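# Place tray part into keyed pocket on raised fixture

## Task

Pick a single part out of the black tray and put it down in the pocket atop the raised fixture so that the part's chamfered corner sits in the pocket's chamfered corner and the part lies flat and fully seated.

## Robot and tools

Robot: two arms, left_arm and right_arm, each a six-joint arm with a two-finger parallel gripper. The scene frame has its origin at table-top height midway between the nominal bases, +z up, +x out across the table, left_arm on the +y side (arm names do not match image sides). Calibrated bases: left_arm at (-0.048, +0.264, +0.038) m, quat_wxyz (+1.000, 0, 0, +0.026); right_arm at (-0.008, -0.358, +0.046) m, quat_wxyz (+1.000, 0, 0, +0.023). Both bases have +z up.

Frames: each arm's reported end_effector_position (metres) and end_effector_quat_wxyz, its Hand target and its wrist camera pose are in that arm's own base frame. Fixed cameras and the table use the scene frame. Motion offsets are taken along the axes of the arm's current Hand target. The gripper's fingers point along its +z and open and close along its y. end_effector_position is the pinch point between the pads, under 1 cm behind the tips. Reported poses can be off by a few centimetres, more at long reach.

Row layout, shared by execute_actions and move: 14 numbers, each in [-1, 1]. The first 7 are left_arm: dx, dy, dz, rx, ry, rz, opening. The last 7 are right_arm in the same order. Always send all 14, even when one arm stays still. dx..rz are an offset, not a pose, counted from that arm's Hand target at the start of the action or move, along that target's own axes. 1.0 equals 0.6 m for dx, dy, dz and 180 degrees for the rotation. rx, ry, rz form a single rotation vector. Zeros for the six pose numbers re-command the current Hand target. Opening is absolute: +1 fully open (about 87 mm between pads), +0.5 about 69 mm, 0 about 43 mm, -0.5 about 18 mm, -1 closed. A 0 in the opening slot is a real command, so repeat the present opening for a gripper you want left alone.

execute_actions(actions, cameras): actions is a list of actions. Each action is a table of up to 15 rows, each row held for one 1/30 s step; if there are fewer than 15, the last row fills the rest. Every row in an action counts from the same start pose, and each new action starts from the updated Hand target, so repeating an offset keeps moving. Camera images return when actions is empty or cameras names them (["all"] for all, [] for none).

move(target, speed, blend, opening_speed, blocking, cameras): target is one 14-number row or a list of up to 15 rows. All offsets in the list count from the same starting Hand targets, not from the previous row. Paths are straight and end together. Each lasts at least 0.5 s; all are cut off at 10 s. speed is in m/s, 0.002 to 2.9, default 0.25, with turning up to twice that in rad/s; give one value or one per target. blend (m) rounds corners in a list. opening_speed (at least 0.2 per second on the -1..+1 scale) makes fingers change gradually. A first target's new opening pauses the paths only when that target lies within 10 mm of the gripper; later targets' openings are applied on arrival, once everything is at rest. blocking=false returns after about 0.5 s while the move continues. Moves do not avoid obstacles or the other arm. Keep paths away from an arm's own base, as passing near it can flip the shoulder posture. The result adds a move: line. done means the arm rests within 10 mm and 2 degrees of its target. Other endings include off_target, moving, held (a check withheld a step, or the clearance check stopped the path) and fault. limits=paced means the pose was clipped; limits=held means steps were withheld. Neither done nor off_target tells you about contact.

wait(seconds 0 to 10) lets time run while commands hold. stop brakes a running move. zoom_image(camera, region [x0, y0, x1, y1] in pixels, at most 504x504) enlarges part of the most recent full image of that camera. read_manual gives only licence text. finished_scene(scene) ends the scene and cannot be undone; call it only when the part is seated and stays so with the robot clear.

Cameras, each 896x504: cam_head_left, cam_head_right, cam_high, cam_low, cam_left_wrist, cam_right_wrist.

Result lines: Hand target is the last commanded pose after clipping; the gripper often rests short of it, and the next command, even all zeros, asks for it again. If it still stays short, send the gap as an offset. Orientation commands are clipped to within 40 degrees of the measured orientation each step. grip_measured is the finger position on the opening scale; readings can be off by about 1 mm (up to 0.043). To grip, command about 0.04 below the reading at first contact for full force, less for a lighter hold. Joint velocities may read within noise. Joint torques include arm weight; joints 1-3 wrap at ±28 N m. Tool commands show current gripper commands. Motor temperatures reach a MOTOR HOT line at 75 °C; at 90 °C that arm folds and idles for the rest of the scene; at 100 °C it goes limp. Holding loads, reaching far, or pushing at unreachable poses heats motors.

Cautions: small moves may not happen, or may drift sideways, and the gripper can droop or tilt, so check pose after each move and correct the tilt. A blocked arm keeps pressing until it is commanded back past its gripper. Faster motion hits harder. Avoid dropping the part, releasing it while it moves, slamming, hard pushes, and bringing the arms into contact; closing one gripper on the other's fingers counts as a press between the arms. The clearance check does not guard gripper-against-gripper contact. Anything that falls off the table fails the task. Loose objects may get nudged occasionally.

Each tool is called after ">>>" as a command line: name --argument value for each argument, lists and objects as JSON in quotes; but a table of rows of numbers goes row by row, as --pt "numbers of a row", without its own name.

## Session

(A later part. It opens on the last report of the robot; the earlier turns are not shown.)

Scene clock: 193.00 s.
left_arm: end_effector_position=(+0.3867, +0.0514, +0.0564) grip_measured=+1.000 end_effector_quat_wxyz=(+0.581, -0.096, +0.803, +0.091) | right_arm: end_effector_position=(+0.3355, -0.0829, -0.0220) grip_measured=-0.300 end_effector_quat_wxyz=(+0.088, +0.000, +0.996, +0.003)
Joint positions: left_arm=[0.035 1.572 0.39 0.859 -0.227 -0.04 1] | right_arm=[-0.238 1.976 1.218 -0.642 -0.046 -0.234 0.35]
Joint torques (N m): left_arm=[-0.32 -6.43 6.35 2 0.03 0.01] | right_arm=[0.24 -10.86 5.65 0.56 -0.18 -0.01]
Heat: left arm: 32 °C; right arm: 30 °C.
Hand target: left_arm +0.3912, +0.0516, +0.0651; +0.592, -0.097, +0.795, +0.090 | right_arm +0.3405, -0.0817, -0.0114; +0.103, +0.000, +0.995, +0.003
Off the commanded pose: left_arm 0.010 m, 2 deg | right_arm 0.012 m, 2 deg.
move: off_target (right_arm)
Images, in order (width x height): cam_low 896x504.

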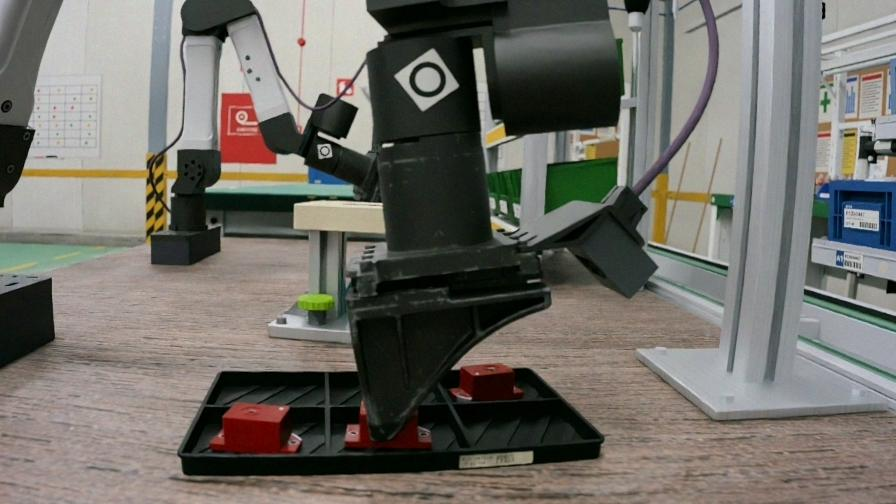

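>>> move --target '[0, 0, 0, 0, 0, 0, 1, -0.003, 0, -0.0125, 0, -0.004, 0, -0.3]' --speed 0.03 --cameras '["cam_low"]'

>>> zoom_image --camera "cam_low" --region '[320, 350, 560, 490]'

Scene clock: 197.87 s.
left_arm: end_effector_position=(+0.3867, +0.0514, +0.0564) grip_measured=+1.000 end_effector_quat_wxyz=(+0.581, -0.096, +0.803, +0.091) | right_arm: end_effector_position=(+0.3353, -0.0828, -0.0153) grip_measured=-0.300 end_effector_quat_wxyz=(+0.092, +0.000, +0.996, +0.002)
Joint positions: left_arm=[0.035 1.572 0.39 0.859 -0.227 -0.04 1] | right_arm=[-0.238 1.956 1.218 -0.653 -0.046 -0.234 0.35]
Joint torques (N m): left_arm=[-0.31 -6.42 6.35 1.99 0.04 0.01] | right_arm=[0.1 -10.97 5.82 0.55 -0.21 -0.02]
Heat: left arm: 32 °C; right arm: 31 °C.
Hand target: left_arm +0.3912, +0.0516, +0.0651; +0.592, -0.097, +0.795, +0.090 | right_arm +0.3408, -0.0818, -0.0037; +0.109, +0.000, +0.994, +0.003
Off the commanded pose: left_arm 0.010 m, 2 deg | right_arm 0.013 m, 2 deg.
move: off_target (right_arm)
Images, in order (width x height): cam_low 896x504.

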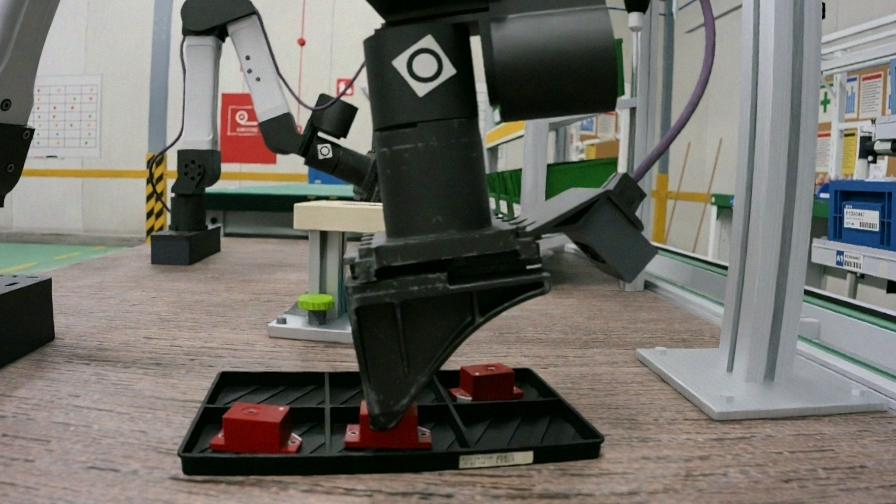

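Scaled by 2.100 from the camera's 896x504 image, which has a finer 1280x720 frame.

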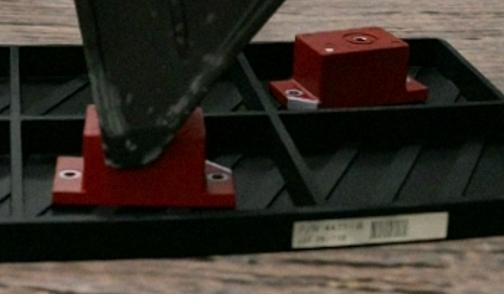

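>>> move --target '[0, 0, 0, 0, 0, 0, 1, 0, 0, 0, 0, 0, 0, -0.6]' --opening_speed 0.4 --cameras '["cam_right_wrist", "cam_low"]'

>>> zoom_image --camera "cam_right_wrist" --region '[340, 180, 560, 400]'

>>> zoom_image --camera "cam_low" --region '[320, 350, 560, 490]'

Scene clock: 202.97 s.
left_arm: end_effector_position=(+0.3867, +0.0514, +0.0564) grip_measured=+1.000 end_effector_quat_wxyz=(+0.581, -0.096, +0.803, +0.091) | right_arm: end_effector_position=(+0.3350, -0.0828, -0.0153) grip_measured=-0.435 end_effector_quat_wxyz=(+0.092, +0.000, +0.996, +0.002)
Joint positions: left_arm=[0.035 1.572 0.39 0.859 -0.227 -0.04 1] | right_arm=[-0.238 1.956 1.218 -0.655 -0.046 -0.234 0.282]
Joint torques (N m): left_arm=[-0.31 -6.42 6.32 1.99 0.04 0.01] | right_arm=[0.1 -10.96 5.82 0.55 -0.21 -0.02]
Heat: left arm: 32 °C; right arm: 32 °C.
Hand target: left_arm +0.3912, +0.0516, +0.0651; +0.592, -0.097, +0.795, +0.090 | right_arm +0.3407, -0.0818, -0.0037; +0.109, +0.000, +0.994, +0.003
Off the commanded pose: left_arm 0.010 m, 2 deg | right_arm 0.013 m, 2 deg.
move: off_target (right_arm)
Images, in order (width x height): cam_low 896x504, cam_right_wrist 896x504.

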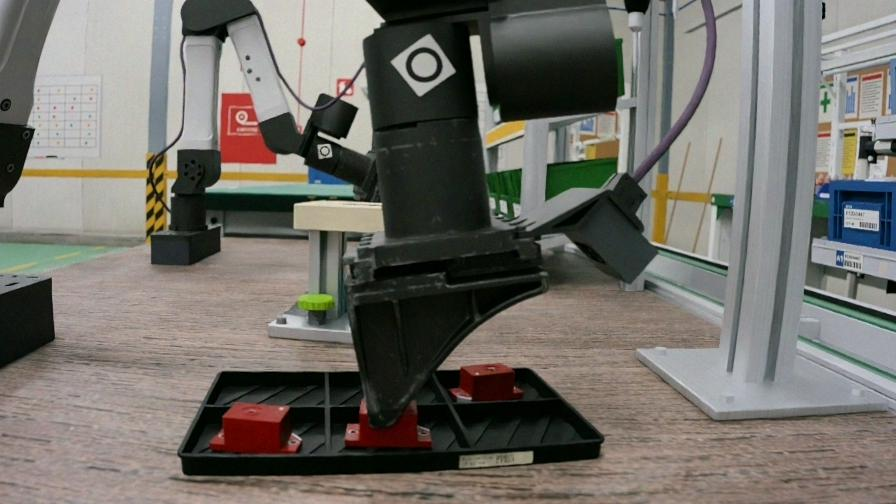

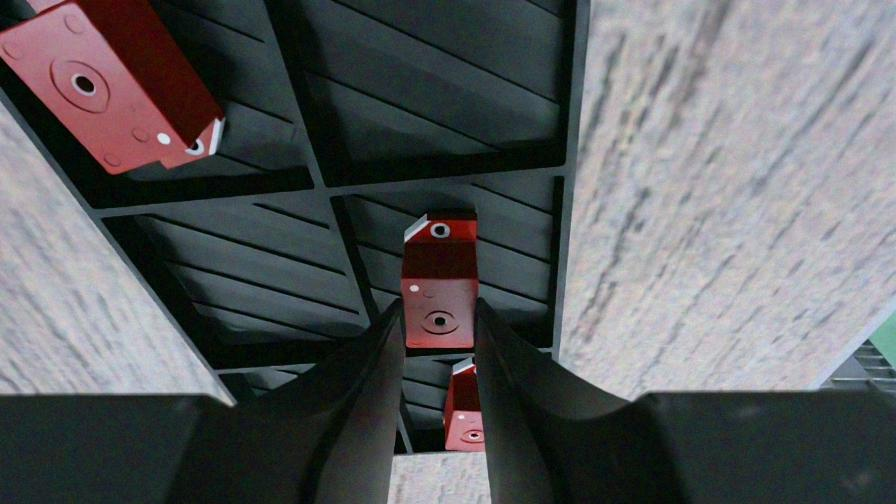

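Scaled by 2.291 from the camera's 896x504 image, which has a finer 1280x720 frame.

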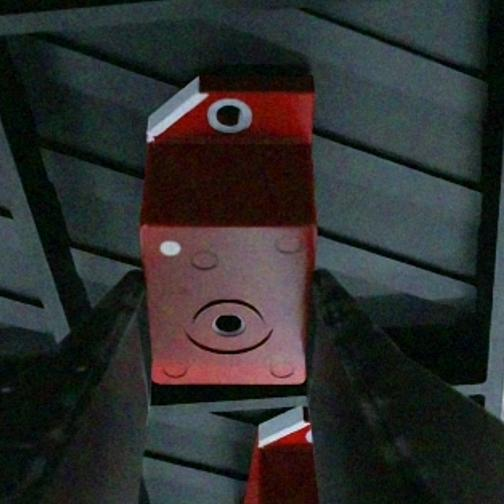

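Scaled by 2.100 from the camera's 896x504 image, which has a finer 1280x720 frame.

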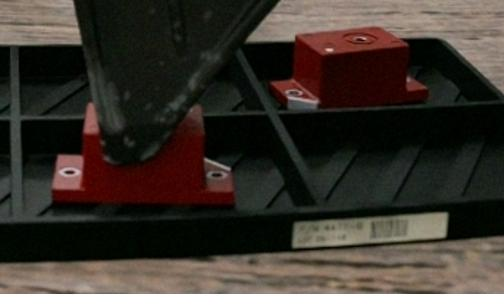

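>>> move --pt "0 0 0 0 0 0 1 -0.0505 0.0014 -0.2277 0 0 0 -0.6" --pt "0 0 0 0 0 0 1 -0.007 0.43 -0.236 0.0128 0.008 0.0575 -0.6" --speed '[0.12, 0.2]' --blend 0.03 --cameras '["cam_right_wrist", "cam_high"]'

>>> zoom_image --camera "cam_right_wrist" --region '[290, 50, 650, 390]'

>>> zoom_image --camera "cam_right_wrist" --region '[370, 130, 510, 270]'

Scene clock: 232.73 s.
left_arm: end_effector_position=(+0.3867, +0.0514, +0.0564) grip_measured=+1.000 end_effector_quat_wxyz=(+0.581, -0.096, +0.803, +0.091) | right_arm: end_effector_position=(+0.3072, +0.1734, +0.1293) grip_measured=-0.435 end_effector_quat_wxyz=(+0.084, +0.085, +0.993, -0.011)
Joint positions: left_arm=[0.035 1.572 0.39 0.859 -0.227 -0.04 1] | right_arm=[0.496 1.884 1.715 -1.273 0.11 0.66 0.282]
Joint torques (N m): left_arm=[-0.31 -6.42 6.34 1.99 0.04 0.01] | right_arm=[-0.12 -7.94 8.4 0.39 0.12 0.04]
Motor temperatures (°C): left_arm=[18 28 25 33 18 18 18] | right_arm=[20 35 25 26 20 19 18]
Heat: left arm: 33 °C; right arm: 35 °C.
Hand target: left_arm +0.3912, +0.0516, +0.0651; +0.592, -0.097, +0.795, +0.090 | right_arm +0.3138, +0.1752, +0.1371; +0.096, +0.092, +0.991, -0.007
Off the commanded pose: left_arm 0.010 m, 2 deg | right_arm 0.010 m, 2 deg.
move: done
Images, in order (width x height): cam_high 896x504, cam_right_wrist 896x504.

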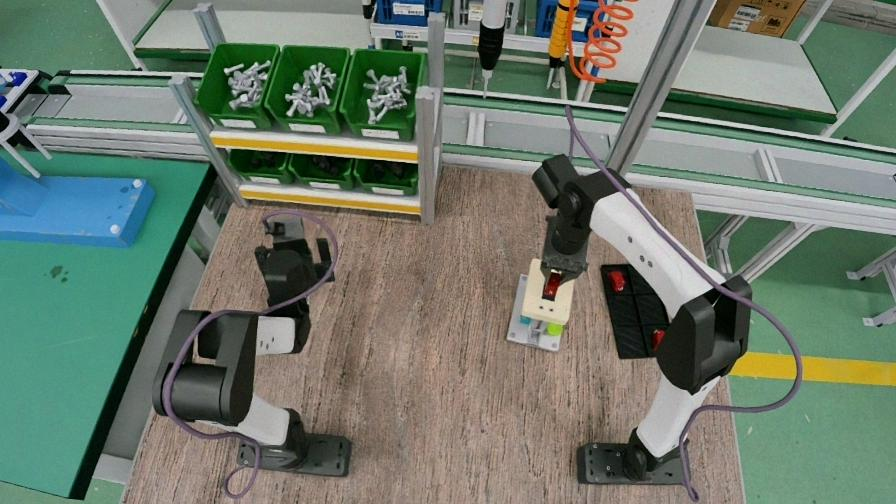

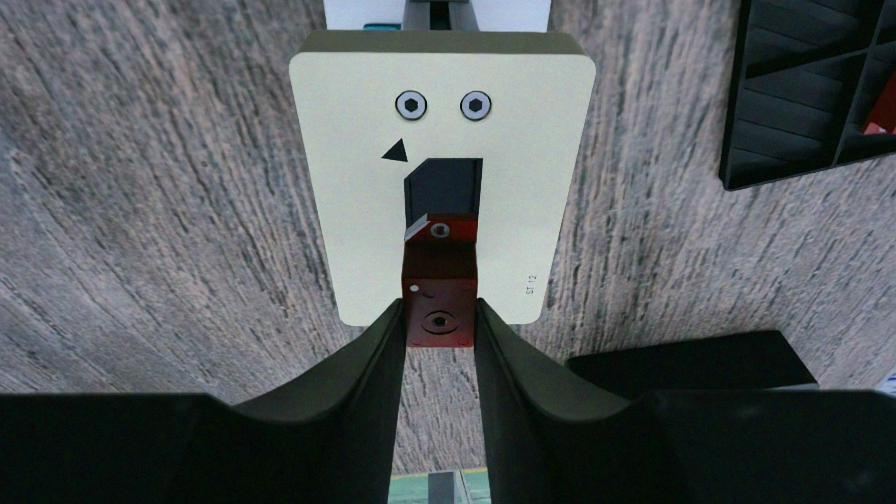

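Scaled by 1.400 from the camera's 896x504 image, which has a finer 1280x720 frame.

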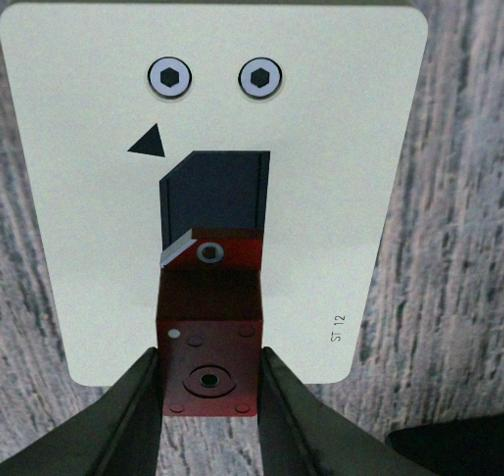

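Scaled by 3.600 from the camera's 896x504 image, which has a finer 1280x720 frame.

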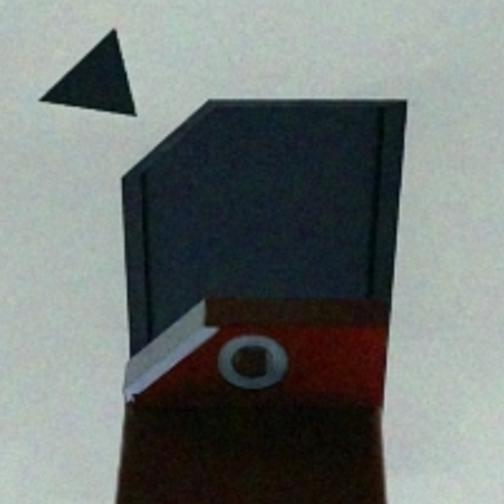

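>>> move --target '[0, 0, 0, 0, 0, 0, 1, -0.0012, 0, 0.0206, -0.0031, -0.004, 0.005, -0.6]' --speed 0.04 --cameras '["cam_right_wrist"]'

>>> zoom_image --camera "cam_right_wrist" --region '[370, 130, 510, 270]'

Scene clock: 261.10 s.
left_arm: end_effector_position=(+0.3867, +0.0514, +0.0564) grip_measured=+1.000 end_effector_quat_wxyz=(+0.581, -0.096, +0.803, +0.091) | right_arm: end_effector_position=(+0.3140, +0.1772, +0.1244) grip_measured=-0.435 end_effector_quat_wxyz=(+0.096, +0.090, +0.991, -0.003)
Joint positions: left_arm=[0.035 1.572 0.39 0.859 -0.227 -0.04 1] | right_arm=[0.496 1.884 1.696 -1.225 0.111 0.668 0.282]
Joint torques (N m): left_arm=[-0.31 -6.42 6.32 2 0.04 0.01] | right_arm=[-0.7 -8.94 5.22 0.64 0.12 0.05]
Heat: left arm: 33 °C; right arm: 32 °C.
Hand target: left_arm +0.3912, +0.0516, +0.0651; +0.592, -0.097, +0.795, +0.090 | right_arm +0.3169, +0.1747, +0.1252; +0.103, +0.099, +0.990, -0.002
Off the commanded pose: left_arm 0.010 m, 2 deg | right_arm 0.004 m, 1 deg.
move: done
Images, in order (width x height): cam_right_wrist 896x504.

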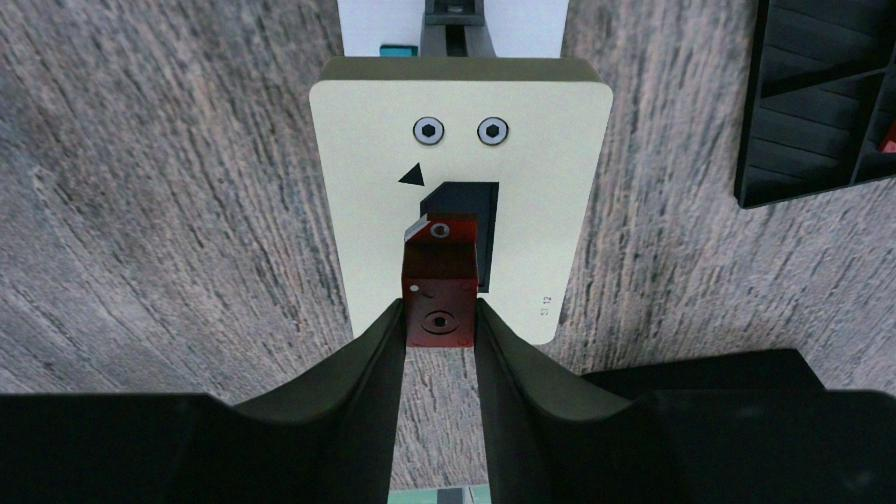

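Scaled by 3.600 from the camera's 896x504 image, which has a finer 1280x720 frame.

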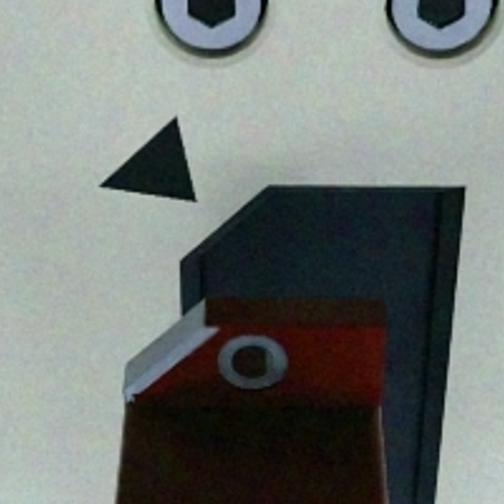

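>>> move --target '[0, 0, 0, 0, 0, 0, 1, 0.0015, -0.014, 0.0198, 0, 0, 0, -0.6]' --speed 0.04 --cameras '["cam_right_wrist"]'

>>> zoom_image --camera "cam_right_wrist" --region '[370, 130, 510, 270]'

Scene clock: 285.70 s.
left_arm: end_effector_position=(+0.3867, +0.0514, +0.0564) grip_measured=+1.000 end_effector_quat_wxyz=(+0.581, -0.096, +0.803, +0.091) | right_arm: end_effector_position=(+0.3146, +0.1683, +0.1065) grip_measured=-0.435 end_effector_quat_wxyz=(+0.090, +0.097, +0.991, -0.008)
Joint positions: left_arm=[0.035 1.572 0.39 0.859 -0.227 -0.04 1] | right_arm=[0.474 1.884 1.625 -1.169 0.111 0.661 0.282]
Joint torques (N m): left_arm=[-0.31 -6.42 6.35 1.99 0.04 0.01] | right_arm=[-0.54 -10.51 5.19 0.62 0.08 -0.07]
Heat: left arm: 34 °C; right arm: 32 °C.
Hand target: left_arm +0.3912, +0.0516, +0.0651; +0.592, -0.097, +0.795, +0.090 | right_arm +0.3167, +0.1663, +0.1132; +0.102, +0.099, +0.990, -0.002
Off the commanded pose: left_arm 0.010 m, 2 deg | right_arm 0.007 m, 2 deg.
move: done
Images, in order (width x height): cam_right_wrist 896x504.

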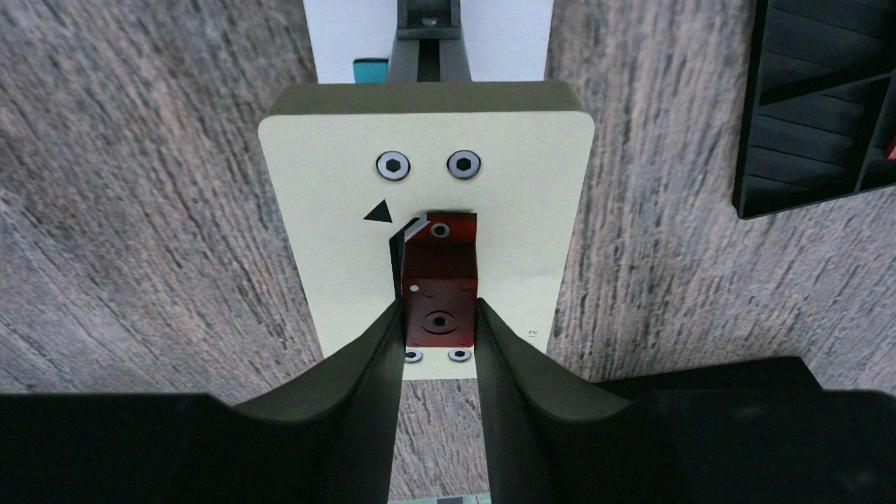

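Scaled by 3.600 from the camera's 896x504 image, which has a finer 1280x720 frame.

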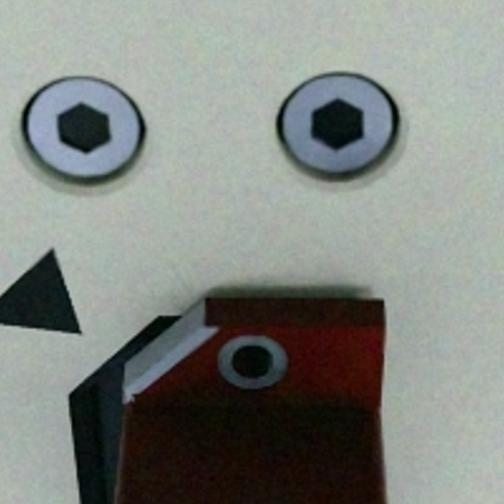

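>>> move --target '[0, 0, 0, 0, 0, 0, 1, 0.01, 0.0103, -0.0122, 0, 0, -0.0045, -0.6]' --speed 0.04 --cameras '["cam_right_wrist"]'

>>> zoom_image --camera "cam_right_wrist" --region '[370, 130, 510, 270]'

Scene clock: 303.20 s.
left_arm: end_effector_position=(+0.3867, +0.0514, +0.0564) grip_measured=+1.000 end_effector_quat_wxyz=(+0.581, -0.096, +0.803, +0.091) | right_arm: end_effector_position=(+0.3105, +0.1726, +0.1065) grip_measured=-0.435 end_effector_quat_wxyz=(+0.087, +0.089, +0.992, -0.009)
Joint positions: left_arm=[0.035 1.572 0.39 0.859 -0.227 -0.04 1] | right_arm=[0.49 1.884 1.625 -1.175 0.111 0.661 0.282]
Joint torques (N m): left_arm=[-0.31 -6.43 6.34 2 0.04 0.01] | right_arm=[0.5 -11.02 6.42 0.43 0.12 0.05]
Heat: left arm: 34 °C; right arm: 33 °C.
Hand target: left_arm +0.3912, +0.0516, +0.0651; +0.592, -0.097, +0.795, +0.090 | right_arm +0.3107, +0.1738, +0.1192; +0.102, +0.092, +0.990, -0.003
Off the commanded pose: left_arm 0.010 m, 2 deg | right_arm 0.013 m, 2 deg.
move: off_target (right_arm)
Images, in order (width x height): cam_right_wrist 896x504.

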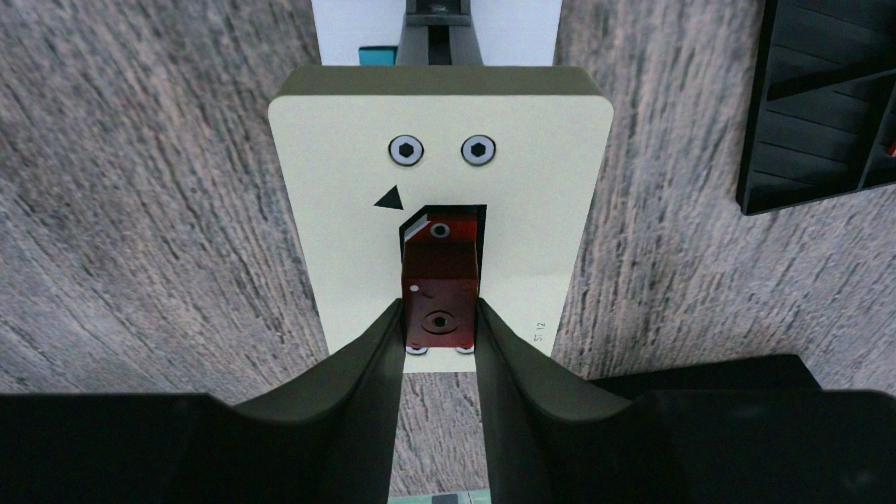

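Scaled by 3.600 from the camera's 896x504 image, which has a finer 1280x720 frame.

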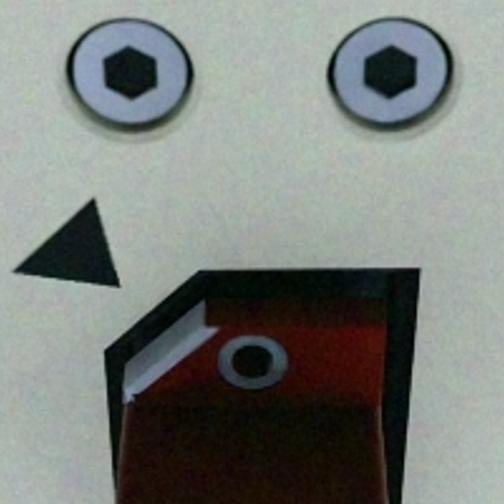

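>>> move --target '[0, 0, 0, 0, 0, 0, 1, 0.0017, -0.0042, 0.0085, 0, -0.003, 0, -0.6]' --speed 0.03 --cameras '["cam_right_wrist"]'

>>> zoom_image --camera "cam_right_wrist" --region '[370, 130, 510, 270]'

Scene clock: 311.53 s.
left_arm: end_effector_position=(+0.3867, +0.0514, +0.0564) grip_measured=+1.000 end_effector_quat_wxyz=(+0.581, -0.096, +0.803, +0.091) | right_arm: end_effector_position=(+0.3092, +0.1710, +0.1042) grip_measured=-0.435 end_effector_quat_wxyz=(+0.089, +0.089, +0.992, -0.011)
Joint positions: left_arm=[0.035 1.572 0.39 0.859 -0.227 -0.04 1] | right_arm=[0.49 1.876 1.605 -1.162 0.115 0.661 0.282]
Joint torques (N m): left_arm=[-0.31 -6.43 6.34 1.99 0.04 0.01] | right_arm=[0.29 -11.36 5.16 0.61 0.13 0.02]
Heat: left arm: 34 °C; right arm: 34 °C.
Hand target: left_arm +0.3912, +0.0516, +0.0651; +0.592, -0.097, +0.795, +0.090 | right_arm +0.3103, +0.1714, +0.1140; +0.107, +0.092, +0.990, -0.003
Off the commanded pose: left_arm 0.010 m, 2 deg | right_arm 0.010 m, 2 deg.
move: done
Images, in order (width x height): cam_right_wrist 896x504.

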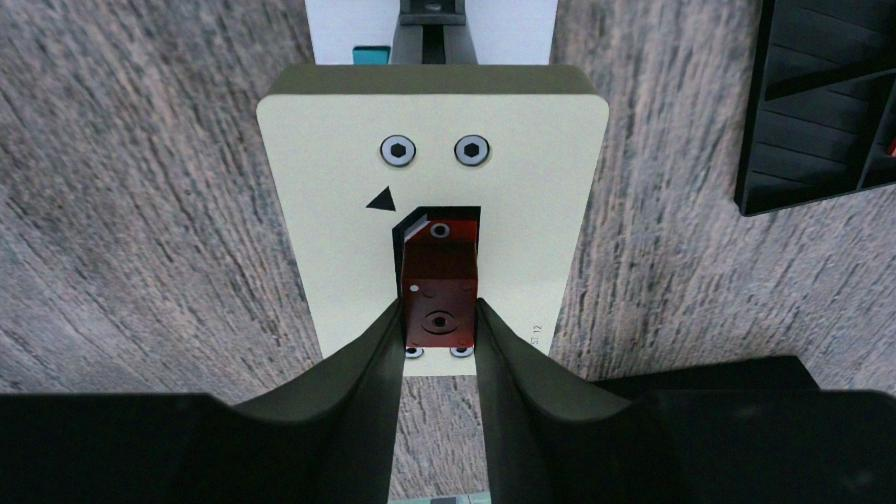

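Scaled by 3.600 from the camera's 896x504 image, which has a finer 1280x720 frame.

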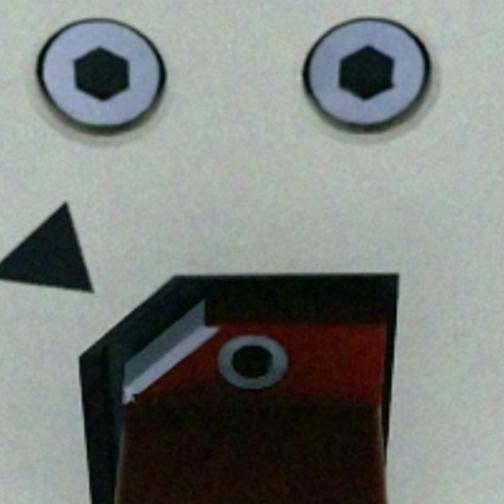

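>>> move --target '[0, 0, 0, 0, 0, 0, 1, 0.0006, 0.0045, 0.0065, 0, 0, 0, -0.6]' --speed 0.03 --cameras '["cam_right_wrist"]'

>>> zoom_image --camera "cam_right_wrist" --region '[370, 130, 510, 270]'

Scene clock: 317.97 s.
left_arm: end_effector_position=(+0.3867, +0.0514, +0.0564) grip_measured=+1.000 end_effector_quat_wxyz=(+0.581, -0.096, +0.803, +0.091) | right_arm: end_effector_position=(+0.3117, +0.1722, +0.1042) grip_measured=-0.435 end_effector_quat_wxyz=(+0.094, +0.090, +0.992, -0.008)
Joint positions: left_arm=[0.035 1.572 0.39 0.859 -0.227 -0.04 1] | right_arm=[0.49 1.876 1.605 -1.152 0.116 0.663 0.282]
Joint torques (N m): left_arm=[-0.31 -6.43 6.34 2 0.04 0] | right_arm=[0.76 -10.58 4.86 0.65 0.13 0.05]
Heat: left arm: 34 °C; right arm: 34 °C.
Hand target: left_arm +0.3912, +0.0516, +0.0651; +0.592, -0.097, +0.795, +0.090 | right_arm +0.3113, +0.1740, +0.1102; +0.107, +0.092, +0.990, -0.003
Off the commanded pose: left_arm 0.010 m, 2 deg | right_arm 0.006 m, 2 deg.
move: done
Images, in order (width x height): cam_right_wrist 896x504.

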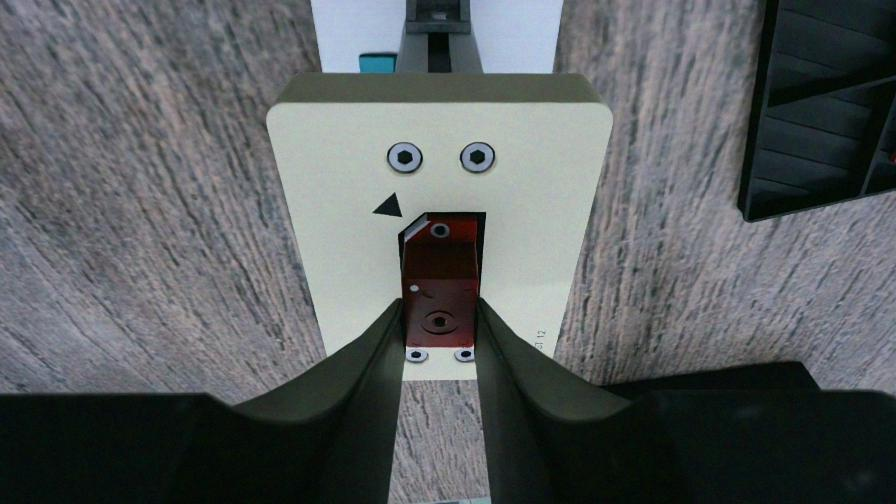

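Scaled by 3.600 from the camera's 896x504 image, which has a finer 1280x720 frame.

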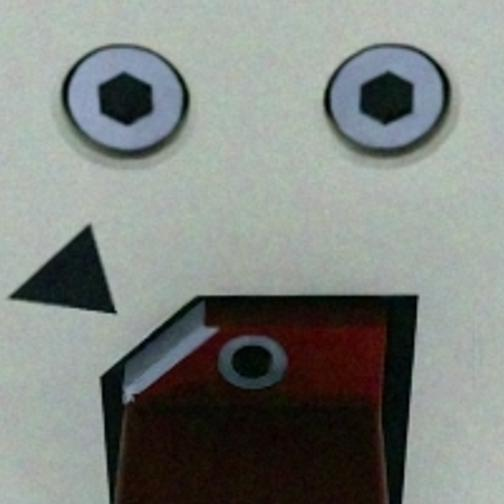

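>>> move --target '[0, 0, 0, 0, 0, 0, 1, 0.004, -0.002, 0.0095, 0, 0.002, 0, -0.6]' --speed 0.03 --cameras '["cam_right_wrist"]'

>>> zoom_image --camera "cam_right_wrist" --region '[370, 130, 510, 270]'

Scene clock: 325.00 s.
left_arm: end_effector_position=(+0.3867, +0.0514, +0.0564) grip_measured=+1.000 end_effector_quat_wxyz=(+0.581, -0.096, +0.803, +0.091) | right_arm: end_effector_position=(+0.3105, +0.1715, +0.1021) grip_measured=-0.435 end_effector_quat_wxyz=(+0.095, +0.090, +0.991, -0.007)
Joint positions: left_arm=[0.035 1.572 0.39 0.859 -0.227 -0.04 1] | right_arm=[0.49 1.867 1.585 -1.137 0.117 0.663 0.282]
Joint torques (N m): left_arm=[-0.32 -6.43 6.34 1.99 0.04 0.01] | right_arm=[0.54 -9.83 4.46 0.71 0.09 0.04]
Heat: left arm: 35 °C; right arm: 35 °C.
Hand target: left_arm +0.3912, +0.0516, +0.0651; +0.592, -0.097, +0.795, +0.090 | right_arm +0.3100, +0.1731, +0.1041; +0.104, +0.092, +0.990, -0.003
Off the commanded pose: left_arm 0.010 m, 2 deg | right_arm 0.003 m, 1 deg.
move: done
Images, in order (width x height): cam_right_wrist 896x504.

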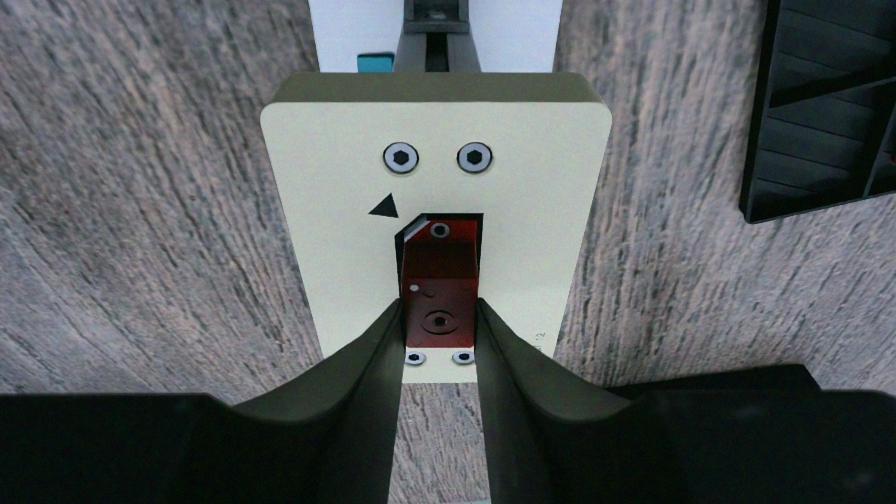

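Scaled by 3.600 from the camera's 896x504 image, which has a finer 1280x720 frame.

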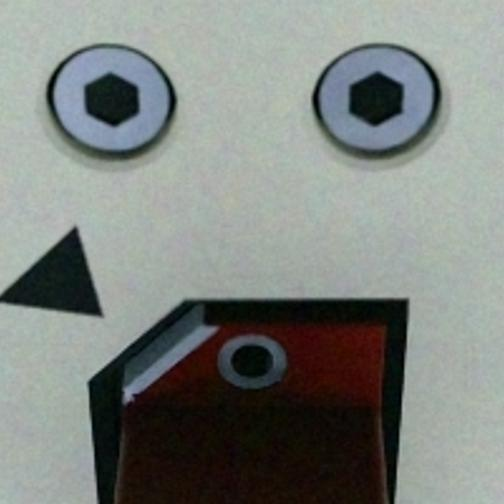

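>>> move --target '[0, 0, 0, 0, 0, 0, 1, 0.002, 0, 0.009, 0, 0.002, 0, -0.6]' --speed 0.03 --cameras '["cam_right_wrist"]'

>>> zoom_image --camera "cam_right_wrist" --region '[370, 130, 510, 270]'

Scene clock: 331.93 s.
left_arm: end_effector_position=(+0.3867, +0.0514, +0.0564) grip_measured=+1.000 end_effector_quat_wxyz=(+0.581, -0.096, +0.803, +0.091) | right_arm: end_effector_position=(+0.3104, +0.1714, +0.1015) grip_measured=-0.435 end_effector_quat_wxyz=(+0.097, +0.090, +0.991, -0.006)
Joint positions: left_arm=[0.035 1.572 0.39 0.859 -0.227 -0.04 1] | right_arm=[0.49 1.862 1.577 -1.129 0.117 0.663 0.282]
Joint torques (N m): left_arm=[-0.32 -6.43 6.35 2 0.04 0.01] | right_arm=[0.4 -8.79 4.04 0.78 0.05 0.02]
Heat: left arm: 35 °C; right arm: 34 °C.
Hand target: left_arm +0.3912, +0.0516, +0.0651; +0.592, -0.097, +0.795, +0.090 | right_arm +0.3099, +0.1731, +0.0985; +0.101, +0.092, +0.991, -0.003
Off the commanded pose: left_arm 0.010 m, 2 deg | right_arm 0.003 m, 1 deg.
move: done
Images, in order (width x height): cam_right_wrist 896x504.

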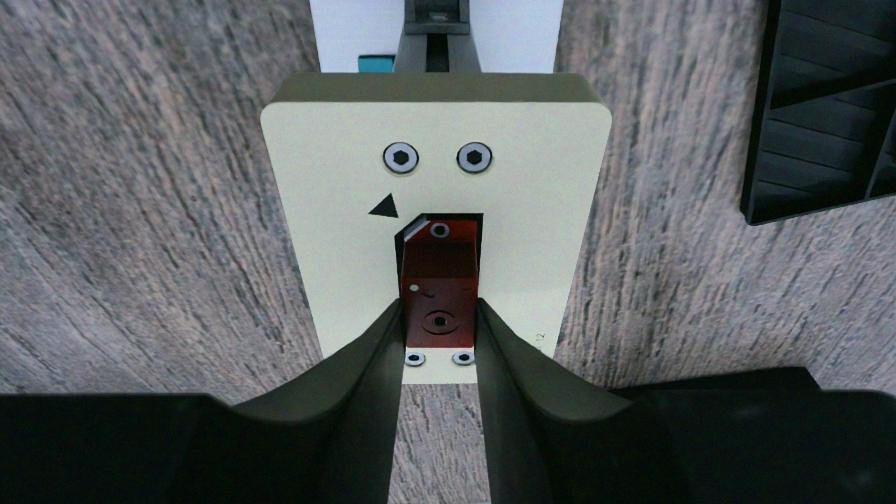

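Scaled by 3.600 from the camera's 896x504 image, which has a finer 1280x720 frame.

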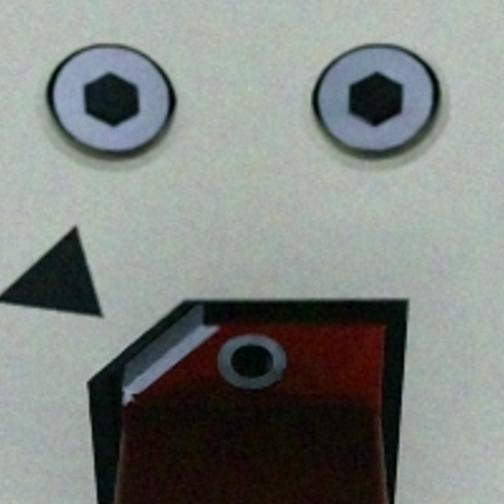

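>>> move --target '[0, 0, 0, 0, 0, 0, 1, -0.011, 0, 0.001, 0, 0.002, 0, -0.6]' --speed 0.03 --cameras '["cam_right_wrist", "cam_head_left", "cam_high"]'

>>> zoom_image --camera "cam_right_wrist" --region '[370, 130, 510, 270]'

>>> zoom_image --camera "cam_head_left" --region '[430, 190, 500, 260]'

>>> zoom_image --camera "cam_high" --region '[515, 245, 585, 325]'

Scene clock: 338.43 s.
left_arm: end_effector_position=(+0.3867, +0.0514, +0.0564) grip_measured=+1.000 end_effector_quat_wxyz=(+0.581, -0.096, +0.803, +0.091) | right_arm: end_effector_position=(+0.3106, +0.1711, +0.1017) grip_measured=-0.435 end_effector_quat_wxyz=(+0.096, +0.090, +0.991, -0.005)
Joint positions: left_arm=[0.035 1.572 0.39 0.859 -0.227 -0.04 1] | right_arm=[0.487 1.862 1.577 -1.128 0.112 0.66 0.282]
Joint torques (N m): left_arm=[-0.31 -6.42 6.34 2 0.04 0.01] | right_arm=[-0.58 -6.64 6.63 0.65 0.03 -0.06]
Heat: left arm: 35 °C; right arm: 34 °C.
Hand target: left_arm +0.3912, +0.0516, +0.0651; +0.592, -0.097, +0.795, +0.090 | right_arm +0.3165, +0.1719, +0.0993; +0.098, +0.092, +0.991, -0.002
Off the commanded pose: left_arm 0.010 m, 2 deg | right_arm 0.006 m, 0 deg.
move: done
Images, in order (width x height): cam_head_left 896x504, cam_high 896x504, cam_right_wrist 896x504.

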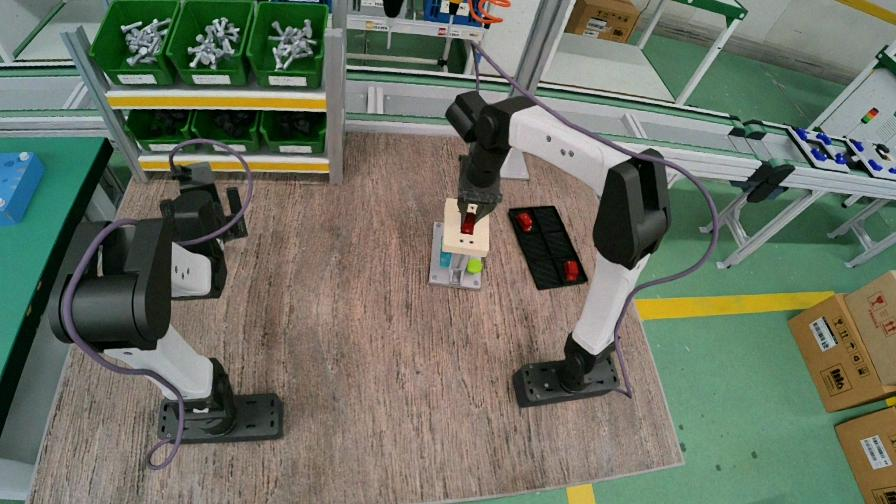

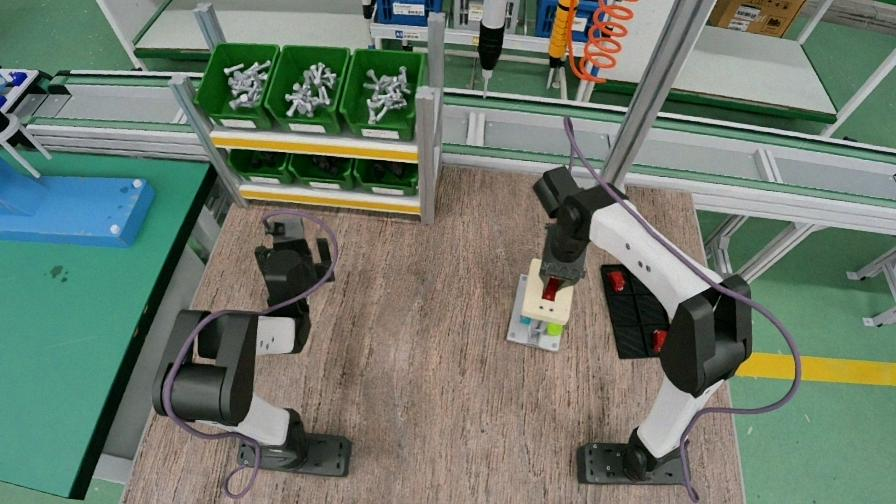

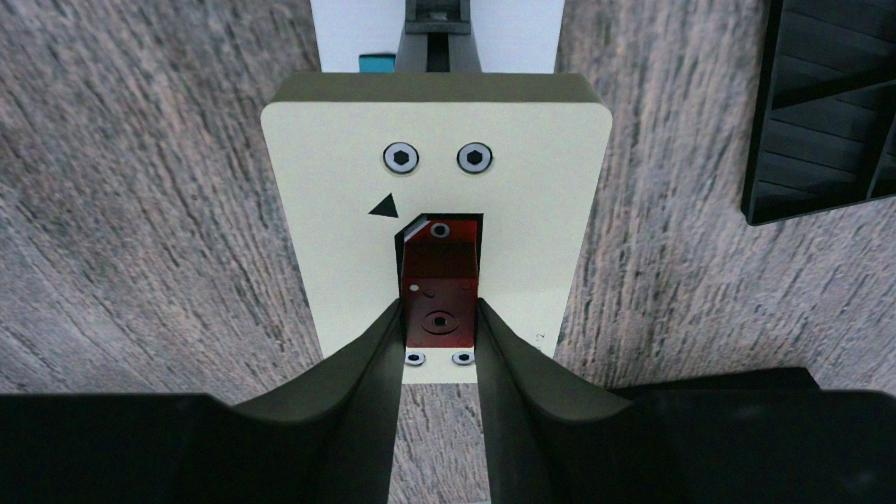

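Scaled by 3.600 from the camera's 896x504 image, which has a finer 1280x720 frame.

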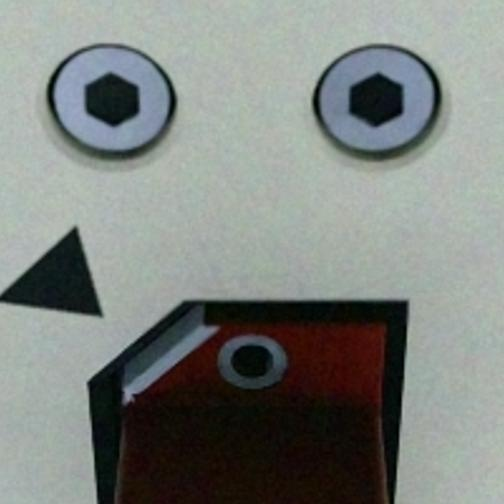

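Scaled by 7.200 from the camera's 896x504 image, which has a finer 1280x720 frame.

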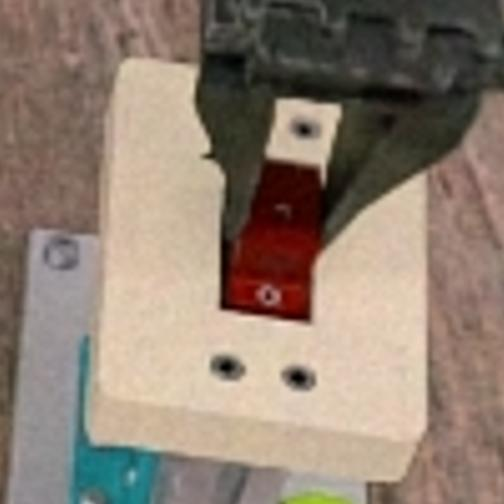

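Scaled by 6.300 from the camera's 896x504 image, which has a finer 1280x720 frame.

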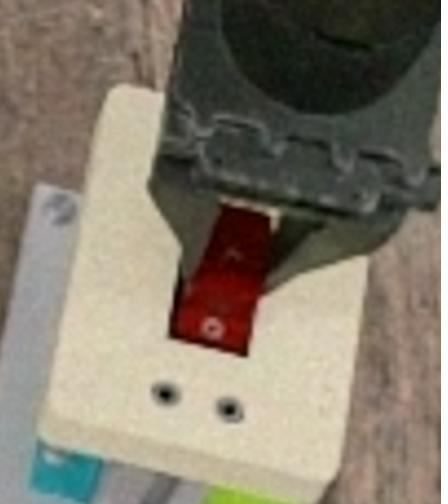

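>>> move --target '[0, 0, 0, 0, 0, 0, 1, -0.008, 0, 0.004, 0, 0, 0, -0.6]' --speed 0.03 --cameras '["cam_right_wrist"]'

>>> zoom_image --camera "cam_right_wrist" --region '[370, 130, 510, 270]'

Scene clock: 346.30 s.
left_arm: end_effector_position=(+0.3867, +0.0514, +0.0564) grip_measured=+1.000 end_effector_quat_wxyz=(+0.581, -0.096, +0.803, +0.091) | right_arm: end_effector_position=(+0.3109, +0.1710, +0.1015) grip_measured=-0.435 end_effector_quat_wxyz=(+0.090, +0.089, +0.992, -0.002)
Joint positions: left_arm=[0.035 1.572 0.39 0.859 -0.227 -0.04 1] | right_arm=[0.482 1.87 1.587 -1.137 0.101 0.653 0.282]
Joint torques (N m): left_arm=[-0.31 -6.43 6.34 1.99 0.04 0.01] | right_arm=[-0.83 -6.04 6.97 0.74 0.13 -0.08]
Heat: left arm: 35 °C; right arm: 33 °C.
Hand target: left_arm +0.3912, +0.0516, +0.0651; +0.592, -0.097, +0.795, +0.090 | right_arm +0.3215, +0.1711, +0.0978; +0.098, +0.092, +0.991, -0.002
Off the commanded pose: left_arm 0.010 m, 2 deg | right_arm 0.011 m, 1 deg.
move: off_target (right_arm)
Images, in order (width x height): cam_right_wrist 896x504.

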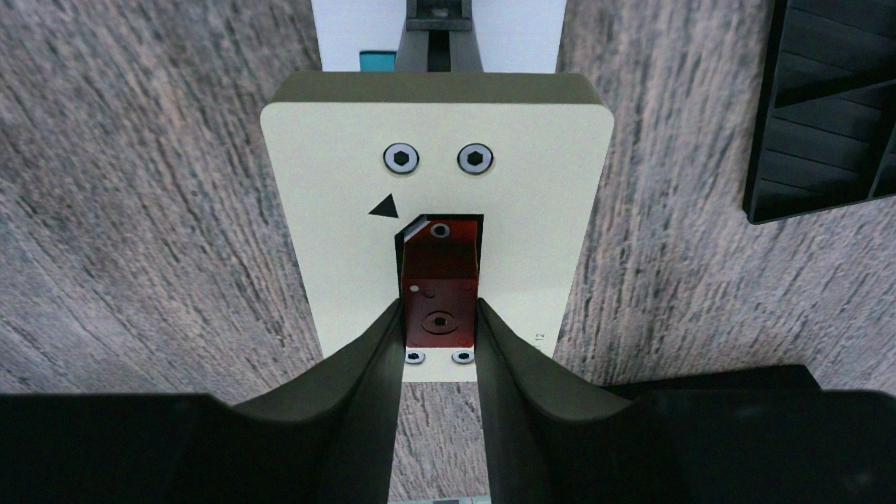

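Scaled by 3.600 from the camera's 896x504 image, which has a finer 1280x720 frame.

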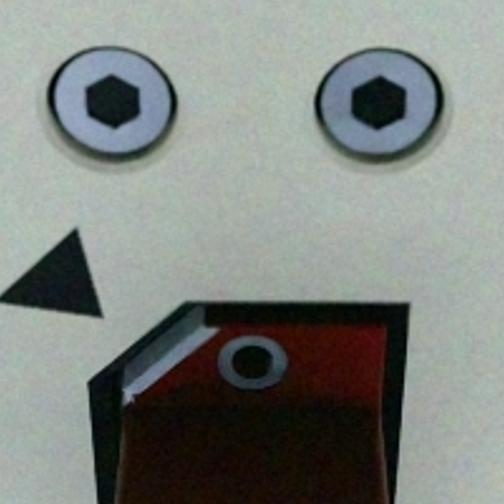

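>>> move --pt "0 0 0 0 0 0 1 0.0125 -0.003 -0.015 0 0 0 -0.6" --pt "0 0 0 0 0 0 1 0.0125 -0.003 -0.015 0 0 0 -0.28" --speed 0.03 --opening_speed 0.5 --cameras '["cam_right_wrist"]'

>>> zoom_image --camera "cam_right_wrist" --region '[370, 130, 510, 270]'

Scene clock: 356.27 s.
left_arm: end_effector_position=(+0.3867, +0.0514, +0.0564) grip_measured=+1.000 end_effector_quat_wxyz=(+0.581, -0.096, +0.803, +0.091) | right_arm: end_effector_position=(+0.3109, +0.1705, +0.1015) grip_measured=-0.280 end_effector_quat_wxyz=(+0.090, +0.089, +0.992, -0.003)
Joint positions: left_arm=[0.035 1.572 0.39 0.859 -0.227 -0.04 1] | right_arm=[0.481 1.87 1.587 -1.138 0.103 0.653 0.36]
Joint torques (N m): left_arm=[-0.32 -6.42 6.34 1.99 0.04 0.01] | right_arm=[0.23 -9.01 5.91 0.54 0.12 0.02]
Heat: left arm: 35 °C; right arm: 32 °C.
Hand target: left_arm +0.3912, +0.0516, +0.0651; +0.592, -0.097, +0.795, +0.090 | right_arm +0.3123, +0.1708, +0.1052; +0.098, +0.092, +0.991, -0.002
Off the commanded pose: left_arm 0.010 m, 2 deg | right_arm 0.004 m, 1 deg.
move: done
Images, in order (width x height): cam_right_wrist 896x504.

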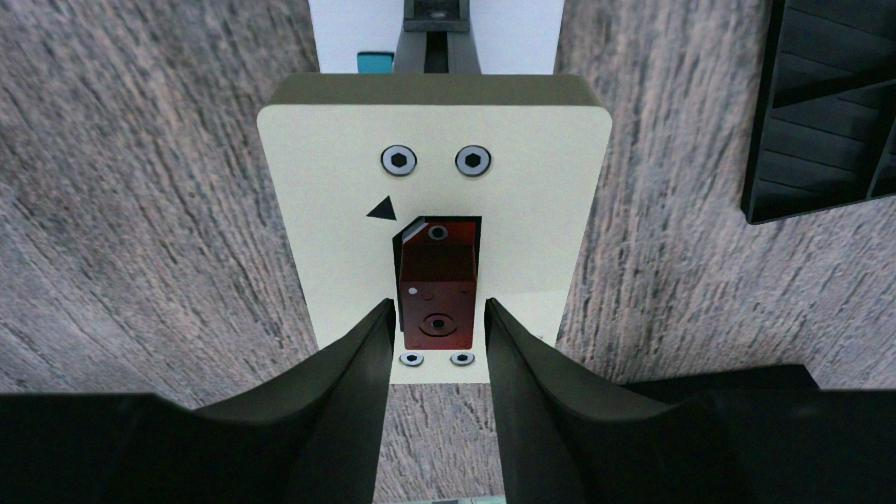

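Scaled by 3.600 from the camera's 896x504 image, which has a finer 1280x720 frame.

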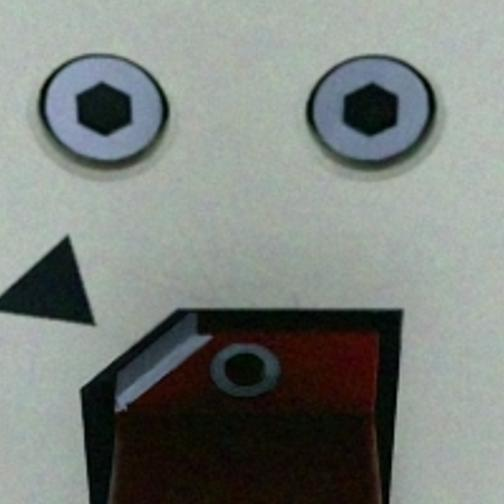

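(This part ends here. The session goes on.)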